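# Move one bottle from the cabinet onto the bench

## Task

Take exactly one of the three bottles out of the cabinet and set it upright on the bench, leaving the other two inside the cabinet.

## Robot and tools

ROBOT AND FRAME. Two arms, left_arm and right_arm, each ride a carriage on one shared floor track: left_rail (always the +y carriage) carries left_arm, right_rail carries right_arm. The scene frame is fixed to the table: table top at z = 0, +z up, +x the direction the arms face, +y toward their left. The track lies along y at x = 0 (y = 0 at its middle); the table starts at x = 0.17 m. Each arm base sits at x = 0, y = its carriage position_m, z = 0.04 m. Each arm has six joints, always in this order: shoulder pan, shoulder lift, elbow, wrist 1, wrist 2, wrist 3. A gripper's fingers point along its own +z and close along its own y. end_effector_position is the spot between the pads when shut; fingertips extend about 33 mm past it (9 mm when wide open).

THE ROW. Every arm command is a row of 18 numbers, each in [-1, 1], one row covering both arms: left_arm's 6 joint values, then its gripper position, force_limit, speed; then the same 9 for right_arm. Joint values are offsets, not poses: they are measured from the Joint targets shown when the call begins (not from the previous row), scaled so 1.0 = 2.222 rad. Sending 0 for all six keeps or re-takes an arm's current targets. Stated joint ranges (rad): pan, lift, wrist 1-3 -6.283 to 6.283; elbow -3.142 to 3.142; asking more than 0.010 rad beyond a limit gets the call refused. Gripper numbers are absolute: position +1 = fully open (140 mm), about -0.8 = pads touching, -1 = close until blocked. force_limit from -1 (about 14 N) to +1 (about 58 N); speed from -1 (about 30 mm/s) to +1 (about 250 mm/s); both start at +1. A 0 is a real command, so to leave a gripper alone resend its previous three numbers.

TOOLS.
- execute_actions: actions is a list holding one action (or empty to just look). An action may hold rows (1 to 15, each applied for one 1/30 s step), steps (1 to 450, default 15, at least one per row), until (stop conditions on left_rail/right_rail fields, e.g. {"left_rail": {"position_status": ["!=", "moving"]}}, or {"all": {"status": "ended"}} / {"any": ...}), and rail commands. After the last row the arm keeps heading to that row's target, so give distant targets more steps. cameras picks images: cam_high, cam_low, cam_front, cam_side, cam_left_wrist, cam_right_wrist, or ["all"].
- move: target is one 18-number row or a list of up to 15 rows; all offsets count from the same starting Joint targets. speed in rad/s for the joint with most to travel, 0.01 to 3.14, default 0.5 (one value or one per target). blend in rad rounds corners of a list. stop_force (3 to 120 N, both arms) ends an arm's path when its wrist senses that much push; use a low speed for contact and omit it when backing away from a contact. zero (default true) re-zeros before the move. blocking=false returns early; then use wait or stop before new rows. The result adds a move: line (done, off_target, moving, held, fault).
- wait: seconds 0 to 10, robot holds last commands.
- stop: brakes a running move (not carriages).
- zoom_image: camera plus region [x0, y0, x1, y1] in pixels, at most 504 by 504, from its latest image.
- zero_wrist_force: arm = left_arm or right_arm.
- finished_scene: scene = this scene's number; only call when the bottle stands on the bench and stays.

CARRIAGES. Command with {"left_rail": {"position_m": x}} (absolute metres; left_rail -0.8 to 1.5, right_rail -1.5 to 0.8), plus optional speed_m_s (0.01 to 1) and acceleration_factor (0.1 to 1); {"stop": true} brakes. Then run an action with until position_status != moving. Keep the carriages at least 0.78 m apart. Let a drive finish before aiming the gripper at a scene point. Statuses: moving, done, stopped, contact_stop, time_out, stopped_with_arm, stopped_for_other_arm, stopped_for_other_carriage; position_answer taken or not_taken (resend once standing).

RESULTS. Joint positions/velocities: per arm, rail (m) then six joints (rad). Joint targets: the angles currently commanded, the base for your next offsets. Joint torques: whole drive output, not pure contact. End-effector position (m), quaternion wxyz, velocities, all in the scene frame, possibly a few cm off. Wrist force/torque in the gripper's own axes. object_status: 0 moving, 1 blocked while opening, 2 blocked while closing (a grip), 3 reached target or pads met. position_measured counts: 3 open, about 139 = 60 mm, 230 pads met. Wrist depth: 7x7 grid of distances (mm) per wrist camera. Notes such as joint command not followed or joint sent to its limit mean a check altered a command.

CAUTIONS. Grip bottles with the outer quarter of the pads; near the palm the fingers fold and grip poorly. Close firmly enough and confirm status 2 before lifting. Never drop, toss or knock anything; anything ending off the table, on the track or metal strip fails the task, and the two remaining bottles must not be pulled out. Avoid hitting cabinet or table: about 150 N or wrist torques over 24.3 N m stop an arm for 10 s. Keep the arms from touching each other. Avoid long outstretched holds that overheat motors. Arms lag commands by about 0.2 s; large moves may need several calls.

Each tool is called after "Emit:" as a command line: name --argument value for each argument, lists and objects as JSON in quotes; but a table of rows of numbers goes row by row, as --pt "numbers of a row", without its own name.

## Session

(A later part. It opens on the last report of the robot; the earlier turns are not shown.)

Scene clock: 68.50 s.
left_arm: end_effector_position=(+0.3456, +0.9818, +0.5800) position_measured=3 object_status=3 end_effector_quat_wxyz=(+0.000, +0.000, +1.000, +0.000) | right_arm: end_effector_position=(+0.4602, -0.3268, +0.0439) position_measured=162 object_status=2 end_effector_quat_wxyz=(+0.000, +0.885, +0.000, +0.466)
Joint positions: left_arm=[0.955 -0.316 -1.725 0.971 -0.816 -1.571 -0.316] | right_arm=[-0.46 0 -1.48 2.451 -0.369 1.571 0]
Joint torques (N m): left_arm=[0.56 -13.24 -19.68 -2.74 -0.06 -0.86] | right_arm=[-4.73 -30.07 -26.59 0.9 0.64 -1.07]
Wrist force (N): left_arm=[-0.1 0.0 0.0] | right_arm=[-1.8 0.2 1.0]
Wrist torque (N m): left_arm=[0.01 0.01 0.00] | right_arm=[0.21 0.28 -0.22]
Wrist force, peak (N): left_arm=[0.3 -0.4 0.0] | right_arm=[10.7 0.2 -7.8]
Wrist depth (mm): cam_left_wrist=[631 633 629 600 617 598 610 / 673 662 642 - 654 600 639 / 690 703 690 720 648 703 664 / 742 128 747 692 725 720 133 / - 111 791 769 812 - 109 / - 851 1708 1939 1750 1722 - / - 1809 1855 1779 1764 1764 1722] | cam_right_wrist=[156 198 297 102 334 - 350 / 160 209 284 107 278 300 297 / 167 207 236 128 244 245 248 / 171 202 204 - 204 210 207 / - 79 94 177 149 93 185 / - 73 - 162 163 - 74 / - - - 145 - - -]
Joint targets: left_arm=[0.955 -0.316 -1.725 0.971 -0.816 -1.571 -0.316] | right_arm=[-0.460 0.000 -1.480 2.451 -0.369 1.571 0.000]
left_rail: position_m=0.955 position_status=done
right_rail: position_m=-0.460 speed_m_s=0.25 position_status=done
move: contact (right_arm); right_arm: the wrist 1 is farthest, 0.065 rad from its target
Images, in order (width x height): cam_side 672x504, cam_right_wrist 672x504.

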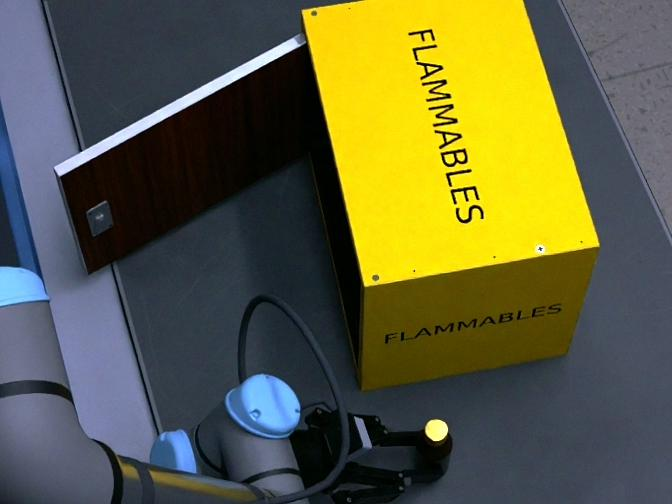

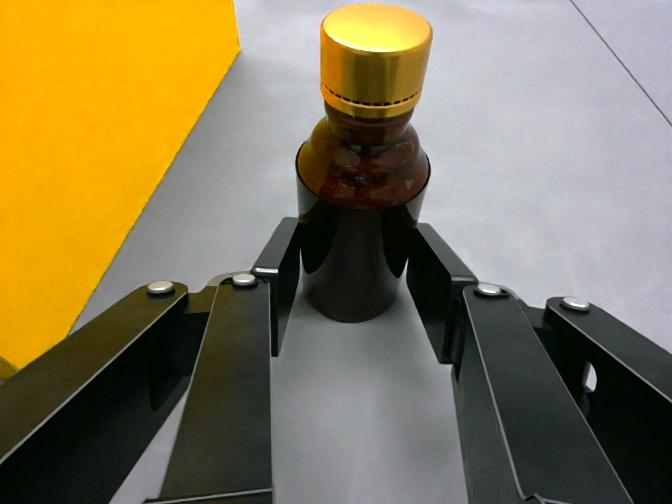

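Emit:
move --target '[0,0,0,0,0,0,1,1,1,0,0,0,0,0,0,0,-1,-1]'

Emit:
move --target '[0,0,0,0,0,0,1,1,1,0,-0.1713,0.0476,0.1228,0,0,0,-1,-1]' --speed 0.2 --cameras '["cam_right_wrist","cam_side","cam_front"]'

Scene clock: 69.70 s.
left_arm: end_effector_position=(+0.3456, +0.9818, +0.5800) position_measured=3 object_status=3 end_effector_quat_wxyz=(+0.000, +0.000, +1.000, +0.000) | right_arm: end_effector_position=(+0.4602, -0.3268, +0.0439) position_measured=129 object_status=0 end_effector_quat_wxyz=(+0.000, +0.885, +0.000, +0.466)
Joint positions: left_arm=[0.955 -0.316 -1.725 0.971 -0.816 -1.571 -0.316] | right_arm=[-0.46 0 -1.48 2.451 -0.369 1.571 0]
Joint torques (N m): left_arm=[0.36 -12.09 -19.56 -2.92 -0.07 -0.86] | right_arm=[-4.24 -28.09 -26.6 -2.4 0.25 -0.73]
Wrist force (N): left_arm=[0.2 0.0 0.0] | right_arm=[-0.8 0.3 -0.1]
Wrist torque (N m): left_arm=[0.01 -0.04 0.00] | right_arm=[0.22 0.24 -0.24]
Wrist force, peak (N): left_arm=[0.4 0.0 -0.1] | right_arm=[-2.2 0.1 1.0]
Wrist depth (mm): cam_left_wrist=[629 615 620 622 617 611 611 / 681 673 - - - 633 639 / 727 725 735 685 701 677 - / 742 128 740 - - - 135 / - 104 788 800 745 - 109 / - 1681 1656 1779 1681 1618 1643 / - 1824 1809 1824 2090 1750 1794] | cam_right_wrist=[157 198 299 102 365 343 368 / 161 209 282 107 279 293 - / 166 213 237 127 242 244 247 / 171 201 152 - 154 210 207 / - 90 132 176 178 109 90 / - 66 164 161 162 - 90 / - - 142 145 146 - -]
Joint targets: left_arm=[0.955 -0.316 -1.725 0.971 -0.816 -1.571 -0.316] | right_arm=[-0.460 0.000 -1.480 2.451 -0.369 1.571 0.000]
left_rail: position_m=0.955 position_status=done
right_rail: position_m=-0.460 speed_m_s=0.25 position_status=done
move: done

Scene clock: 72.17 s.
left_arm: end_effector_position=(+0.3456, +0.9818, +0.5800) position_measured=3 object_status=3 end_effector_quat_wxyz=(+0.000, +0.000, +1.000, +0.000) | right_arm: end_effector_position=(+0.3803, -0.3268, +0.1006) position_measured=129 object_status=3 end_effector_quat_wxyz=(+0.000, +0.884, +0.000, +0.467)
Joint positions: left_arm=[0.955 -0.316 -1.725 0.971 -0.816 -1.571 -0.316] | right_arm=[-0.46 0 -1.86 2.556 -0.097 1.571 0]
Joint torques (N m): left_arm=[0.09 -13.34 -20.13 -2.82 -0.11 -0.99] | right_arm=[-4.16 -17.15 -6.99 2.02 0.56 -0.9]
Wrist force (N): left_arm=[0.1 0.2 0.1] | right_arm=[-1.2 0.3 -0.3]
Wrist torque (N m): left_arm=[0.04 -0.01 0.00] | right_arm=[0.22 0.28 -0.23]
Wrist force, peak (N): left_arm=[0.4 -0.2 -0.3] | right_arm=[-1.4 0.3 -0.3]
Wrist depth (mm): cam_left_wrist=[639 637 629 622 617 605 613 / 654 670 646 656 646 644 639 / 679 699 694 - 710 685 677 / - 128 732 732 755 725 133 / - 104 788 777 - - 109 / - 854 1656 1474 1779 - 1606 / - 1794 1779 1824 1736 1750 1764] | cam_right_wrist=[167 224 358 - 450 549 491 / 165 228 355 200 425 - 426 / 186 235 319 305 325 344 334 / 250 244 135 272 154 - 287 / - 90 113 245 240 109 91 / - 65 - 220 - - 90 / - - 196 193 198 - -]
Joint targets: left_arm=[0.955 -0.316 -1.725 0.971 -0.816 -1.571 -0.316] | right_arm=[-0.460 0.000 -1.861 2.556 -0.097 1.571 0.000]
left_rail: position_m=0.955 position_status=done
right_rail: position_m=-0.460 speed_m_s=0.25 position_status=done
move: done
Images, in order (width x height): cam_front 672x504, cam_side 672x504, cam_right_wrist 672x504.

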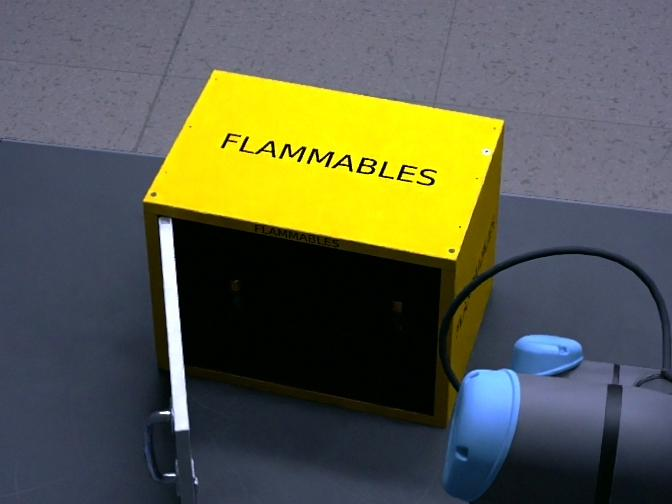

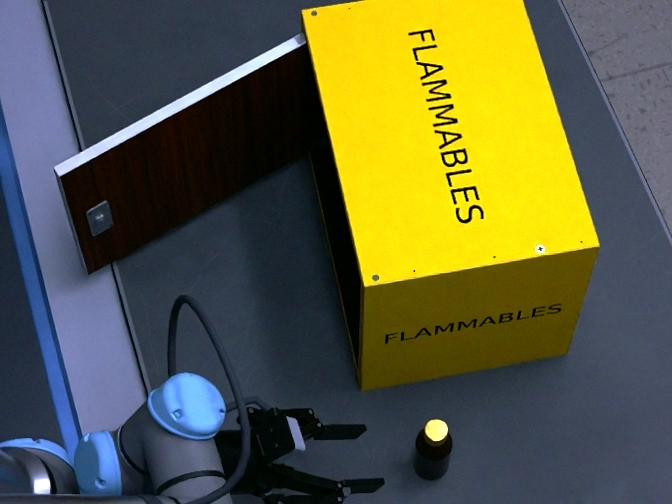

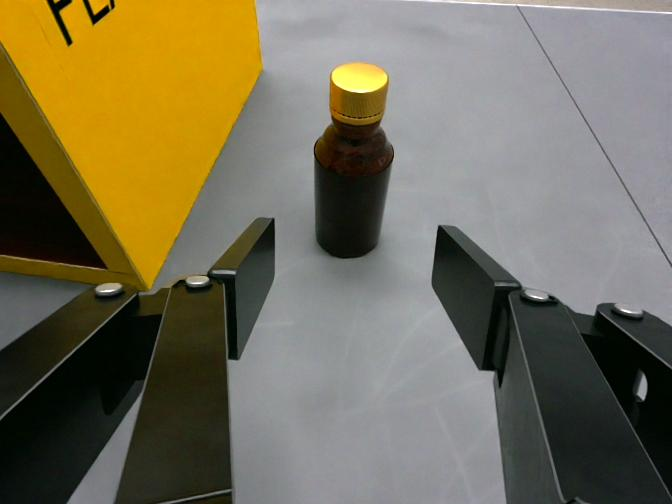

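Emit:
move --target '[0,0,0,0,0,0,1,1,1,0,0.1007,-0.5358,0.8720,0,0,-0.85,-1,-1]' --speed 0.8

Emit:
execute_actions --actions '[{"right_rail":{"position_m":-0.25},"steps":90,"until":{"right_rail":{"position_status":["!=","moving"]}}}]'

Emit:
move --target '[0,0,0,0,0,0,1,1,1,0.3605,0.3064,-0.3266,0.0203,0,0,-0.85,-1,-1]' --speed 0.5 --cameras '["cam_right_wrist","cam_side","cam_front","cam_high"]'

Scene clock: 78.23 s.
left_arm: end_effector_position=(+0.3456, +0.9818, +0.5800) position_measured=3 object_status=3 end_effector_quat_wxyz=(+0.000, +0.000, +1.000, +0.000) | right_arm: end_effector_position=(+0.2504, -0.3268, +0.4203) position_measured=230 object_status=3 end_effector_quat_wxyz=(+0.000, +1.000, +0.000, +0.001)
Joint positions: left_arm=[0.955 -0.316 -1.725 0.971 -0.816 -1.571 -0.316] | right_arm=[-0.46 0 -1.637 1.366 1.841 1.571 0]
Joint torques (N m): left_arm=[-0.69 -12.2 -19.41 -2.72 0 -0.96] | right_arm=[-4.55 -6.2 -33.99 5.51 0.47 -1.08]
Wrist force (N): left_arm=[0.2 0.0 -0.1] | right_arm=[0.1 1.7 0.2]
Wrist torque (N m): left_arm=[0.00 -0.03 0.00] | right_arm=[0.34 0.01 -0.01]
Wrist force, peak (N): left_arm=[0.4 0.2 -0.2] | right_arm=[-2.2 0.2 -0.1]
Wrist depth (mm): cam_left_wrist=[629 637 631 615 618 622 618 / 662 658 - 644 717 668 629 / - 706 - - 763 688 - / - 125 740 - 753 769 133 / - 104 809 889 777 - 108 / - 112 1548 2110 1583 1606 1594 / - 1824 1824 1779 1764 1764 1764] | cam_right_wrist=[510 - - - - - - / 541 - - - - - 549 / 527 - - - - 551 517 / 603 605 608 115 571 595 589 / - - 81 - 87 99 618 / - - - - - 75 - / - - - - - - -]
Joint targets: left_arm=[0.955 -0.316 -1.725 0.971 -0.816 -1.571 -0.316] | right_arm=[-0.460 0.000 -1.637 1.366 1.841 1.571 0.000]
left_rail: position_m=0.955 position_status=done
right_rail: position_m=-0.460 speed_m_s=0.25 position_status=done
move: done

Scene clock: 80.10 s.
left_arm: end_effector_position=(+0.3456, +0.9818, +0.5800) position_measured=3 object_status=3 end_effector_quat_wxyz=(+0.000, +0.000, +1.000, +0.000) | right_arm: end_effector_position=(+0.2504, -0.1168, +0.4204) position_measured=230 object_status=3 end_effector_quat_wxyz=(+0.000, +1.000, +0.000, +0.000)
Joint positions: left_arm=[0.955 -0.316 -1.725 0.971 -0.816 -1.571 -0.316] | right_arm=[-0.25 0 -1.637 1.366 1.841 1.571 0]
Joint torques (N m): left_arm=[-0.48 -12.72 -20.43 -2.77 -0.03 -0.89] | right_arm=[-4.69 -5.68 -31.1 4.99 0.55 -0.77]
Wrist force (N): left_arm=[0.3 0.0 -0.2] | right_arm=[0.0 1.6 0.3]
Wrist torque (N m): left_arm=[-0.01 -0.06 0.00] | right_arm=[0.34 0.04 -0.01]
Wrist force, peak (N): left_arm=[0.4 -0.2 -0.3] | right_arm=[0.0 2.5 0.3]
Wrist depth (mm): cam_left_wrist=[631 631 631 620 618 624 608 / 694 652 652 654 639 635 617 / 722 717 690 - - 679 677 / 742 128 - - 735 722 135 / - 111 864 886 825 777 109 / - 1681 1809 1750 1750 1631 1631 / - 1809 1809 1779 1779 1794 1764] | cam_right_wrist=[343 - - 500 - - 494 / - 426 - - - - 517 / 300 369 - 586 - - - / 308 439 608 124 573 592 608 / 615 315 81 - 87 92 620 / - - - - - 75 634 / - - - - - - -]
Joint targets: left_arm=[0.955 -0.316 -1.725 0.971 -0.816 -1.571 -0.316] | right_arm=[-0.250 0.000 -1.637 1.366 1.841 1.571 0.000]
Tool commands: left_gripper/position=+1.0 left_gripper/force_limit=+1.0 left_gripper/speed=+1.0 right_gripper/position=-0.85 right_gripper/force_limit=-1.0 right_gripper/speed=-1.0
left_rail: position_m=0.955 position_status=done
right_rail: position_m=-0.250 speed_m_s=0.25 position_status=done

Scene clock: 82.43 s.
left_arm: end_effector_position=(+0.3456, +0.9818, +0.5800) position_measured=3 object_status=3 end_effector_quat_wxyz=(+0.000, +0.000, +1.000, +0.000) | right_arm: end_effector_position=(+0.2652, +0.2149, +0.3604) position_measured=230 object_status=3 end_effector_quat_wxyz=(+0.000, +0.921, +0.390, +0.000)
Joint positions: left_arm=[0.955 -0.316 -1.725 0.971 -0.816 -1.571 -0.316] | right_arm=[-0.25 0.801 -0.956 0.641 1.886 1.571 0]
Joint torques (N m): left_arm=[-0.78 -12.53 -20.2 -2.82 -0.12 -0.88] | right_arm=[9.65 -34.07 -33.1 5.31 0.33 -0.74]
Wrist force (N): left_arm=[0.2 0.0 -0.3] | right_arm=[0.1 1.4 0.1]
Wrist torque (N m): left_arm=[0.01 -0.04 0.00] | right_arm=[0.27 -0.02 0.00]
Wrist force, peak (N): left_arm=[0.3 -0.3 0.0] | right_arm=[-1.0 2.8 0.2]
Wrist depth (mm): cam_left_wrist=[635 629 631 617 591 611 610 / - 662 664 631 652 679 641 / 720 692 750 - 688 673 - / 742 129 - 763 - 735 135 / - 104 - - 742 777 108 / - 1656 837 794 1681 825 1668 / - 1809 1824 1957 1750 1794 1736] | cam_right_wrist=[466 478 450 450 449 389 267 / 474 488 496 461 498 342 227 / 495 505 519 502 471 276 225 / 533 - 538 115 336 232 498 / - - 81 - 87 85 - / - - - - - 75 - / - - - - - - -]
Joint targets: left_arm=[0.955 -0.316 -1.725 0.971 -0.816 -1.571 -0.316] | right_arm=[-0.250 0.801 -0.956 0.640 1.886 1.571 0.000]
left_rail: position_m=0.955 position_status=done
right_rail: position_m=-0.250 speed_m_s=0.25 position_status=done
move: done
Images, in order (width x height): cam_high 672x504, cam_front 672x504, cam_side 672x504, cam_right_wrist 672x504.

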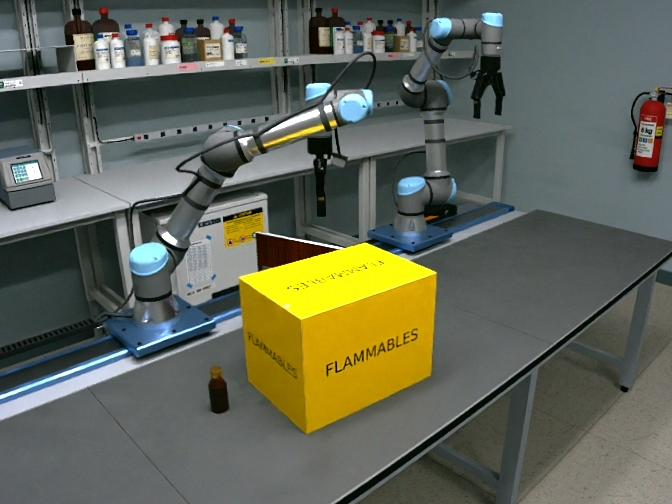

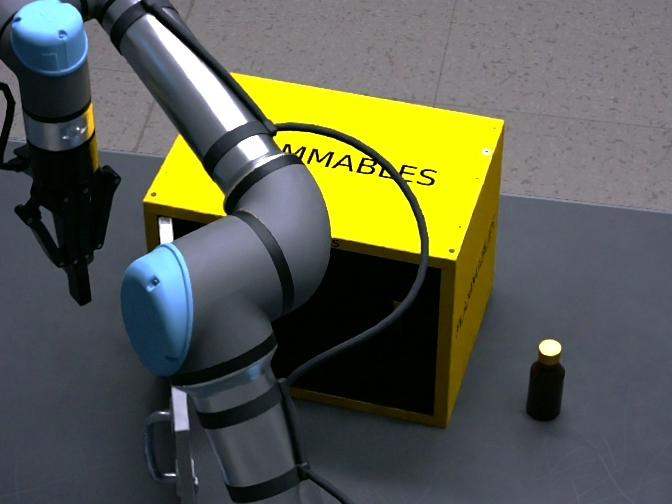

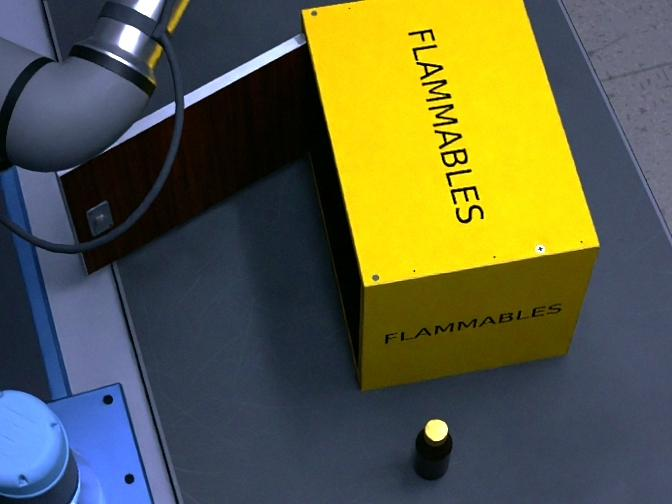

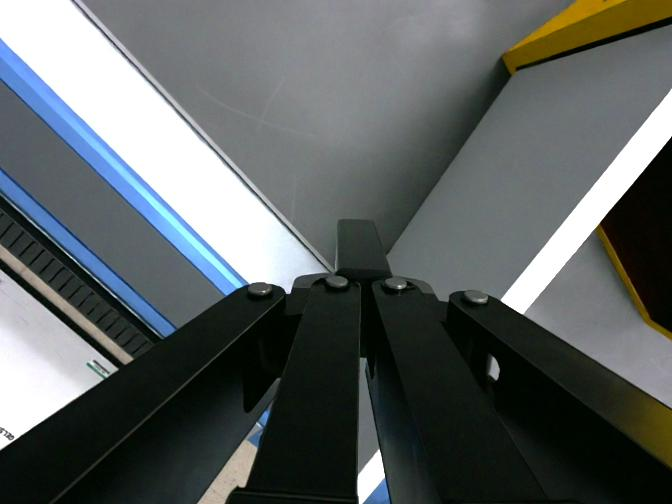

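Emit:
move --target '[0,0,0,0,0,0,1,1,1,0,-0.0231,0.2000,-0.1769,0,0,-0.85,-1,-1]' --speed 0.25 --stop_force 15 --cameras '["cam_right_wrist","cam_side"]'

Scene clock: 85.53 s.
left_arm: end_effector_position=(+0.3456, +0.9818, +0.5800) position_measured=3 object_status=3 end_effector_quat_wxyz=(+0.000, +0.000, +1.000, +0.000) | right_arm: end_effector_position=(+0.2652, +0.2150, +0.2204) position_measured=230 object_status=3 end_effector_quat_wxyz=(+0.000, +0.921, +0.390, +0.000)
Joint positions: left_arm=[0.955 -0.316 -1.725 0.971 -0.816 -1.571 -0.316] | right_arm=[-0.25 0.801 -1.008 1.085 1.493 1.571 0]
Joint torques (N m): left_arm=[-0.1 -12.78 -19.32 -2.87 -0.1 -0.87] | right_arm=[9.09 -55.96 -10.1 0.8 0.56 -0.77]
Wrist force (N): left_arm=[0.1 -0.2 -0.1] | right_arm=[0.1 1.5 0.5]
Wrist torque (N m): left_arm=[-0.04 -0.03 0.00] | right_arm=[0.30 0.00 -0.02]
Wrist force, peak (N): left_arm=[0.5 -0.1 -0.3] | right_arm=[0.1 1.7 1.0]
Wrist depth (mm): cam_left_wrist=[635 631 624 631 615 595 660 / - 660 656 639 650 629 - / - 701 694 694 690 662 681 / 745 128 - 783 740 - 114 / - 104 - - - - 109 / - 1722 1571 1594 1888 1484 1643 / - 1824 1809 1779 1794 1779 1736] | cam_right_wrist=[323 321 321 - 324 315 277 / 353 335 341 - 333 333 235 / 366 371 353 356 346 272 194 / 369 387 391 125 - 225 175 / 391 383 81 - 84 174 165 / - - - - - 75 - / - - - - - - -]
Joint targets: left_arm=[0.955 -0.316 -1.725 0.971 -0.816 -1.571 -0.316] | right_arm=[-0.250 0.801 -1.008 1.085 1.493 1.571 0.000]
left_rail: position_m=0.955 position_status=done
right_rail: position_m=-0.250 speed_m_s=0.25 position_status=done
move: done
Images, in order (width x height): cam_side 672x504, cam_right_wrist 672x504.

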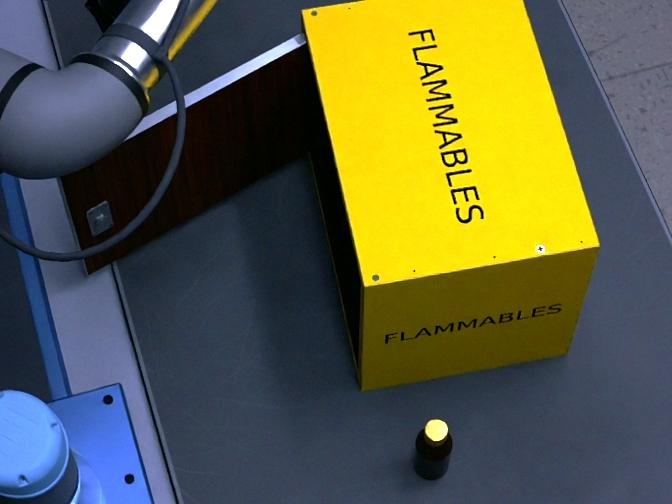

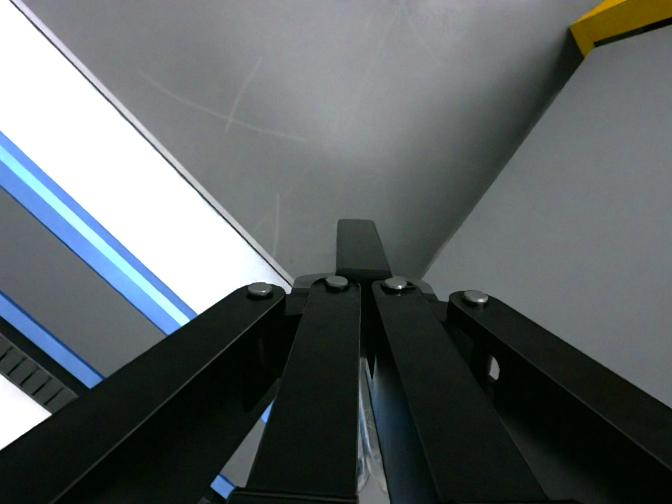

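Emit:
move --pt "0 0 0 0 0 0 1 1 1 -0.0531 -0.0656 0.0993 -0.0337 0 0 -0.85 -1 -1" --pt "0 0 0 0 0 0 1 1 1 -0.1227 -0.1206 0.1756 -0.0550 0 0 -0.85 -1 -1" --pt "0 0 0 0 0 0 1 1 1 -0.1977 -0.1372 0.1971 -0.0599 0 0 -0.85 -1 -1" --pt "0 0 0 0 0 0 1 1 1 -0.2596 -0.1169 0.1708 -0.0539 0 0 -0.85 -1 -1" --speed 0.12 --blend 0.03 --stop_force 30 --cameras '["cam_right_wrist","cam_side","cam_front"]'

Scene clock: 92.57 s.
left_arm: end_effector_position=(+0.3456, +0.9818, +0.5800) position_measured=3 object_status=3 end_effector_quat_wxyz=(+0.000, +0.000, +1.000, +0.000) | right_arm: end_effector_position=(+0.3722, -0.0285, +0.2201) position_measured=230 object_status=3 end_effector_quat_wxyz=(+0.000, +0.994, +0.112, +0.000)
Joint positions: left_arm=[0.955 -0.316 -1.725 0.971 -0.816 -1.571 -0.316] | right_arm=[-0.25 0.224 -1.267 1.464 1.373 1.571 0]
Joint torques (N m): left_arm=[-0.31 -12.41 -19.89 -2.87 -0.11 -0.8] | right_arm=[-9.46 -21.56 -33.9 4.81 0.67 -0.85]
Wrist force (N): left_arm=[0.1 -0.1 0.0] | right_arm=[-1.6 0.3 -0.7]
Wrist torque (N m): left_arm=[-0.03 -0.04 0.00] | right_arm=[0.27 0.16 0.00]
Wrist force, peak (N): left_arm=[0.3 -0.1 -0.3] | right_arm=[4.1 -2.4 -0.7]
Wrist depth (mm): cam_left_wrist=[641 627 593 617 622 603 611 / 631 - - 654 - - 642 / 727 - 697 690 688 - 654 / 761 124 - - 735 - 114 / - 111 815 763 - - 109 / - 851 1764 1922 1583 831 1643 / - 1840 1794 1809 1779 1750 1764] | cam_right_wrist=[- 66 68 303 305 306 302 / - 342 69 71 316 317 276 / - 359 362 73 - 353 274 / 378 - - 124 - 78 - / 417 - 81 91 87 82 84 / - - - - - 75 - / - - - - - - -]
Joint targets: left_arm=[0.955 -0.316 -1.725 0.971 -0.816 -1.571 -0.316] | right_arm=[-0.250 0.224 -1.267 1.464 1.373 1.571 0.000]
left_rail: position_m=0.955 position_status=done
right_rail: position_m=-0.250 speed_m_s=0.25 position_status=done
move: done
Images, in order (width x height): cam_front 672x504, cam_side 672x504, cam_right_wrist 672x504.

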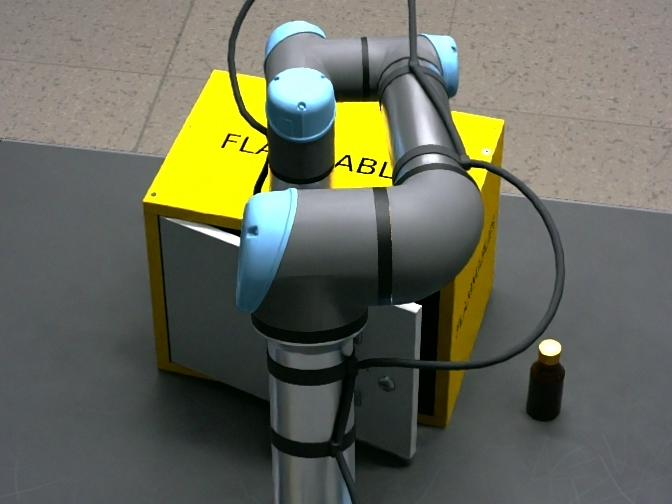

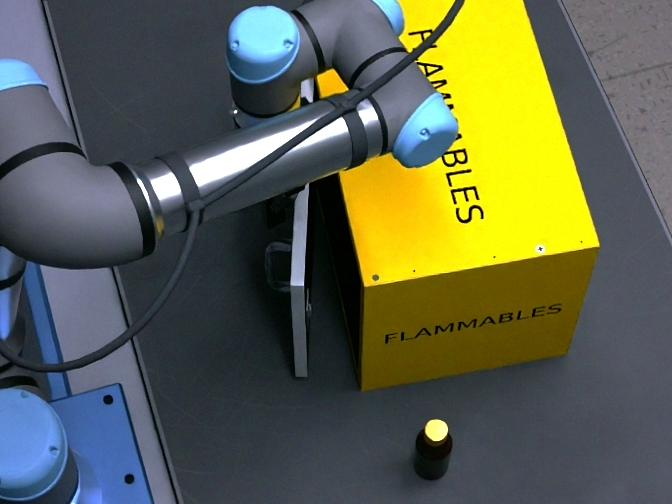

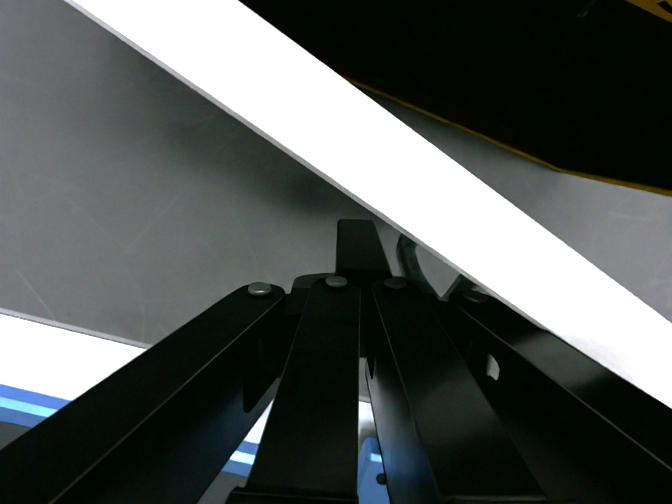

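Emit:
move --pt "0 0 0 0 0 0 1 1 1 -0.0314 0.0411 -0.0567 0.0156 0 0 -0.85 -1 -1" --pt "0 0 0 0 0 0 1 1 1 -0.044 0.0575 -0.0794 0.0218 0 0 -0.85 -1 -1" --speed 0.06 --stop_force 22 --cameras '["cam_right_wrist","cam_side","cam_front"]'

Scene clock: 96.70 s.
left_arm: end_effector_position=(+0.3456, +0.9818, +0.5800) position_measured=3 object_status=3 end_effector_quat_wxyz=(+0.000, +0.000, +1.000, +0.000) | right_arm: end_effector_position=(+0.4456, -0.0591, +0.2194) position_measured=230 object_status=3 end_effector_quat_wxyz=(+0.000, +0.998, +0.063, +0.000)
Joint positions: left_arm=[0.955 -0.316 -1.725 0.971 -0.816 -1.571 -0.316] | right_arm=[-0.25 0.126 -1.14 1.288 1.422 1.571 0]
Joint torques (N m): left_arm=[-0.83 -13.26 -20.01 -2.75 0 -0.87] | right_arm=[-12.81 -22.28 -37.66 0.51 2.29 -0.95]
Wrist force (N): left_arm=[0.0 0.2 -0.1] | right_arm=[-21.8 -3.7 -6.9]
Wrist torque (N m): left_arm=[0.04 -0.01 0.00] | right_arm=[-0.37 2.28 0.61]
Wrist force, peak (N): left_arm=[0.0 -0.4 -0.2] | right_arm=[-23.9 -6.9 0.8]
Wrist depth (mm): cam_left_wrist=[648 629 615 627 613 611 615 / - 658 685 701 - - 635 / 769 710 761 722 699 - 650 / - 128 740 750 786 720 114 / - 111 821 786 758 783 109 / - 1779 1643 1571 1957 1656 - / - 1824 1824 1764 1957 1779 1764] | cam_right_wrist=[- - - - - - - / - - - - - - - / - - - - - - - / - - - - - - - / 392 - 78 - - - - / - - - - - 75 - / - - - - - - -]
Joint targets: left_arm=[0.955 -0.316 -1.725 0.971 -0.816 -1.571 -0.316] | right_arm=[-0.250 0.126 -1.140 1.288 1.422 1.571 0.000]
left_rail: position_m=0.955 position_status=done
right_rail: position_m=-0.250 speed_m_s=0.25 position_status=done
move: done
Images, in order (width x height): cam_front 672x504, cam_side 672x504, cam_right_wrist 672x504.

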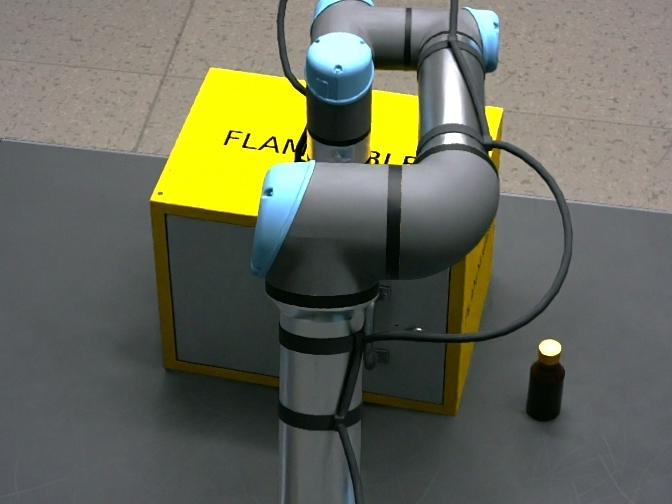

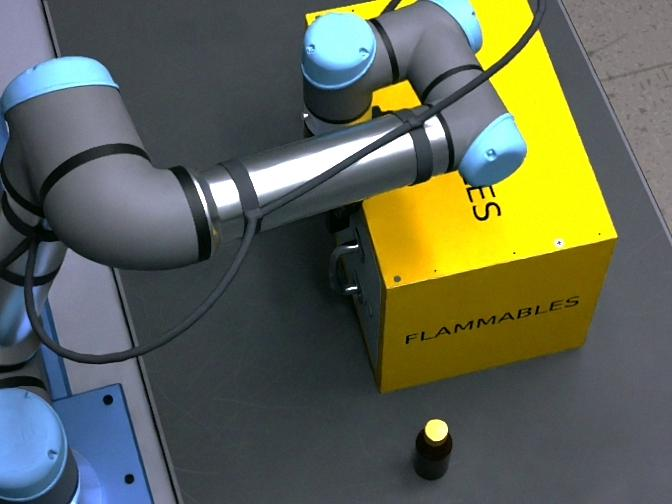

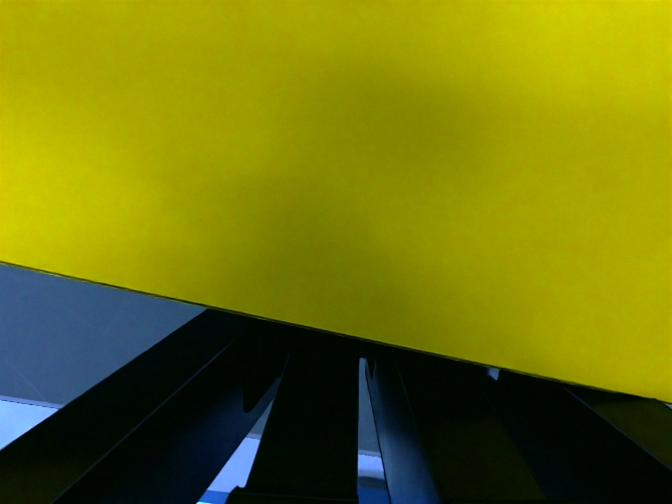

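Emit:
move --target '[0,0,0,0,0,0,1,1,1,0.044,-0.0575,0.0794,-0.0218,0,0,-0.85,-1,-1]' --speed 0.2 --cameras '["cam_high","cam_side","cam_front"]'

Scene clock: 98.23 s.
left_arm: end_effector_position=(+0.3456, +0.9818, +0.5800) position_measured=3 object_status=3 end_effector_quat_wxyz=(+0.000, +0.000, +1.000, +0.000) | right_arm: end_effector_position=(+0.3724, -0.0285, +0.2201) position_measured=230 object_status=3 end_effector_quat_wxyz=(+0.000, +0.994, +0.112, +0.000)
Joint positions: left_arm=[0.955 -0.316 -1.725 0.971 -0.816 -1.571 -0.316] | right_arm=[-0.25 0.224 -1.267 1.464 1.373 1.571 0]
Joint torques (N m): left_arm=[-0.16 -12.89 -20.39 -2.81 -0.14 -0.9] | right_arm=[9.94 -44.51 -10.36 0.79 -1.24 -0.79]
Wrist force (N): left_arm=[0.1 0.2 -0.1] | right_arm=[-0.8 1.1 -0.1]
Wrist torque (N m): left_arm=[0.03 -0.02 0.00] | right_arm=[0.23 0.18 -0.03]
Wrist force, peak (N): left_arm=[0.4 0.0 -0.3] | right_arm=[-21.9 -3.7 -7.3]
Wrist depth (mm): cam_left_wrist=[641 666 624 615 624 617 582 / - - 631 - 646 - - / 722 753 - 692 646 666 - / 727 138 - 735 730 - 120 / - 104 800 - - - 108 / - 104 1583 1722 1668 1668 1631 / - 2050 1855 1750 1750 1736 1736] | cam_right_wrist=[332 319 322 277 168 136 111 / 340 338 338 342 - 217 138 / 342 360 354 - 364 198 353 / 391 376 366 125 - 362 - / 426 - 81 91 87 85 - / - - - - - 75 407 / - - - - - - -]
Joint targets: left_arm=[0.955 -0.316 -1.725 0.971 -0.816 -1.571 -0.316] | right_arm=[-0.250 0.224 -1.267 1.464 1.373 1.571 0.000]
left_rail: position_m=0.955 position_status=done
right_rail: position_m=-0.250 speed_m_s=0.25 position_status=done
move: done
Images, in order (width x height): cam_high 672x504, cam_front 672x504, cam_side 672x504.

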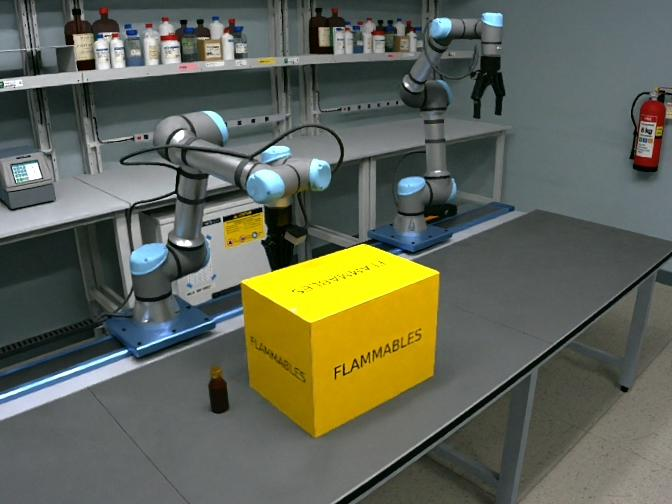

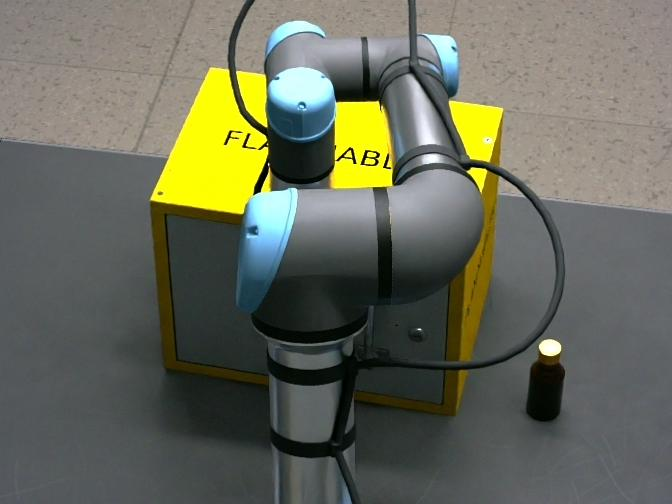

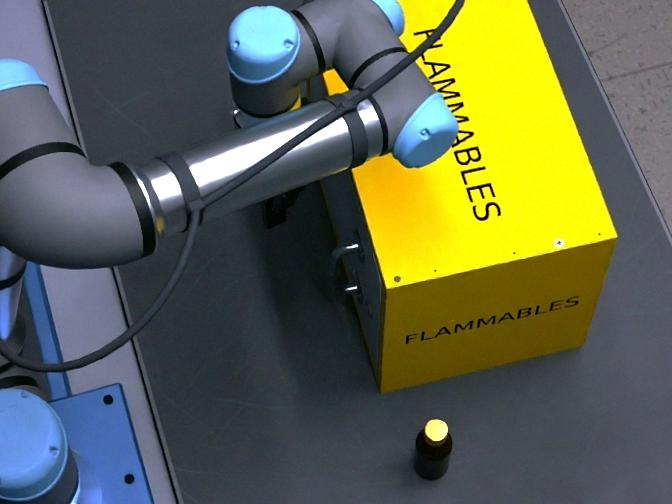

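Closed. Done with this scene.

Emit:
finished_scene --scene 1

The scene is finished: the task was done.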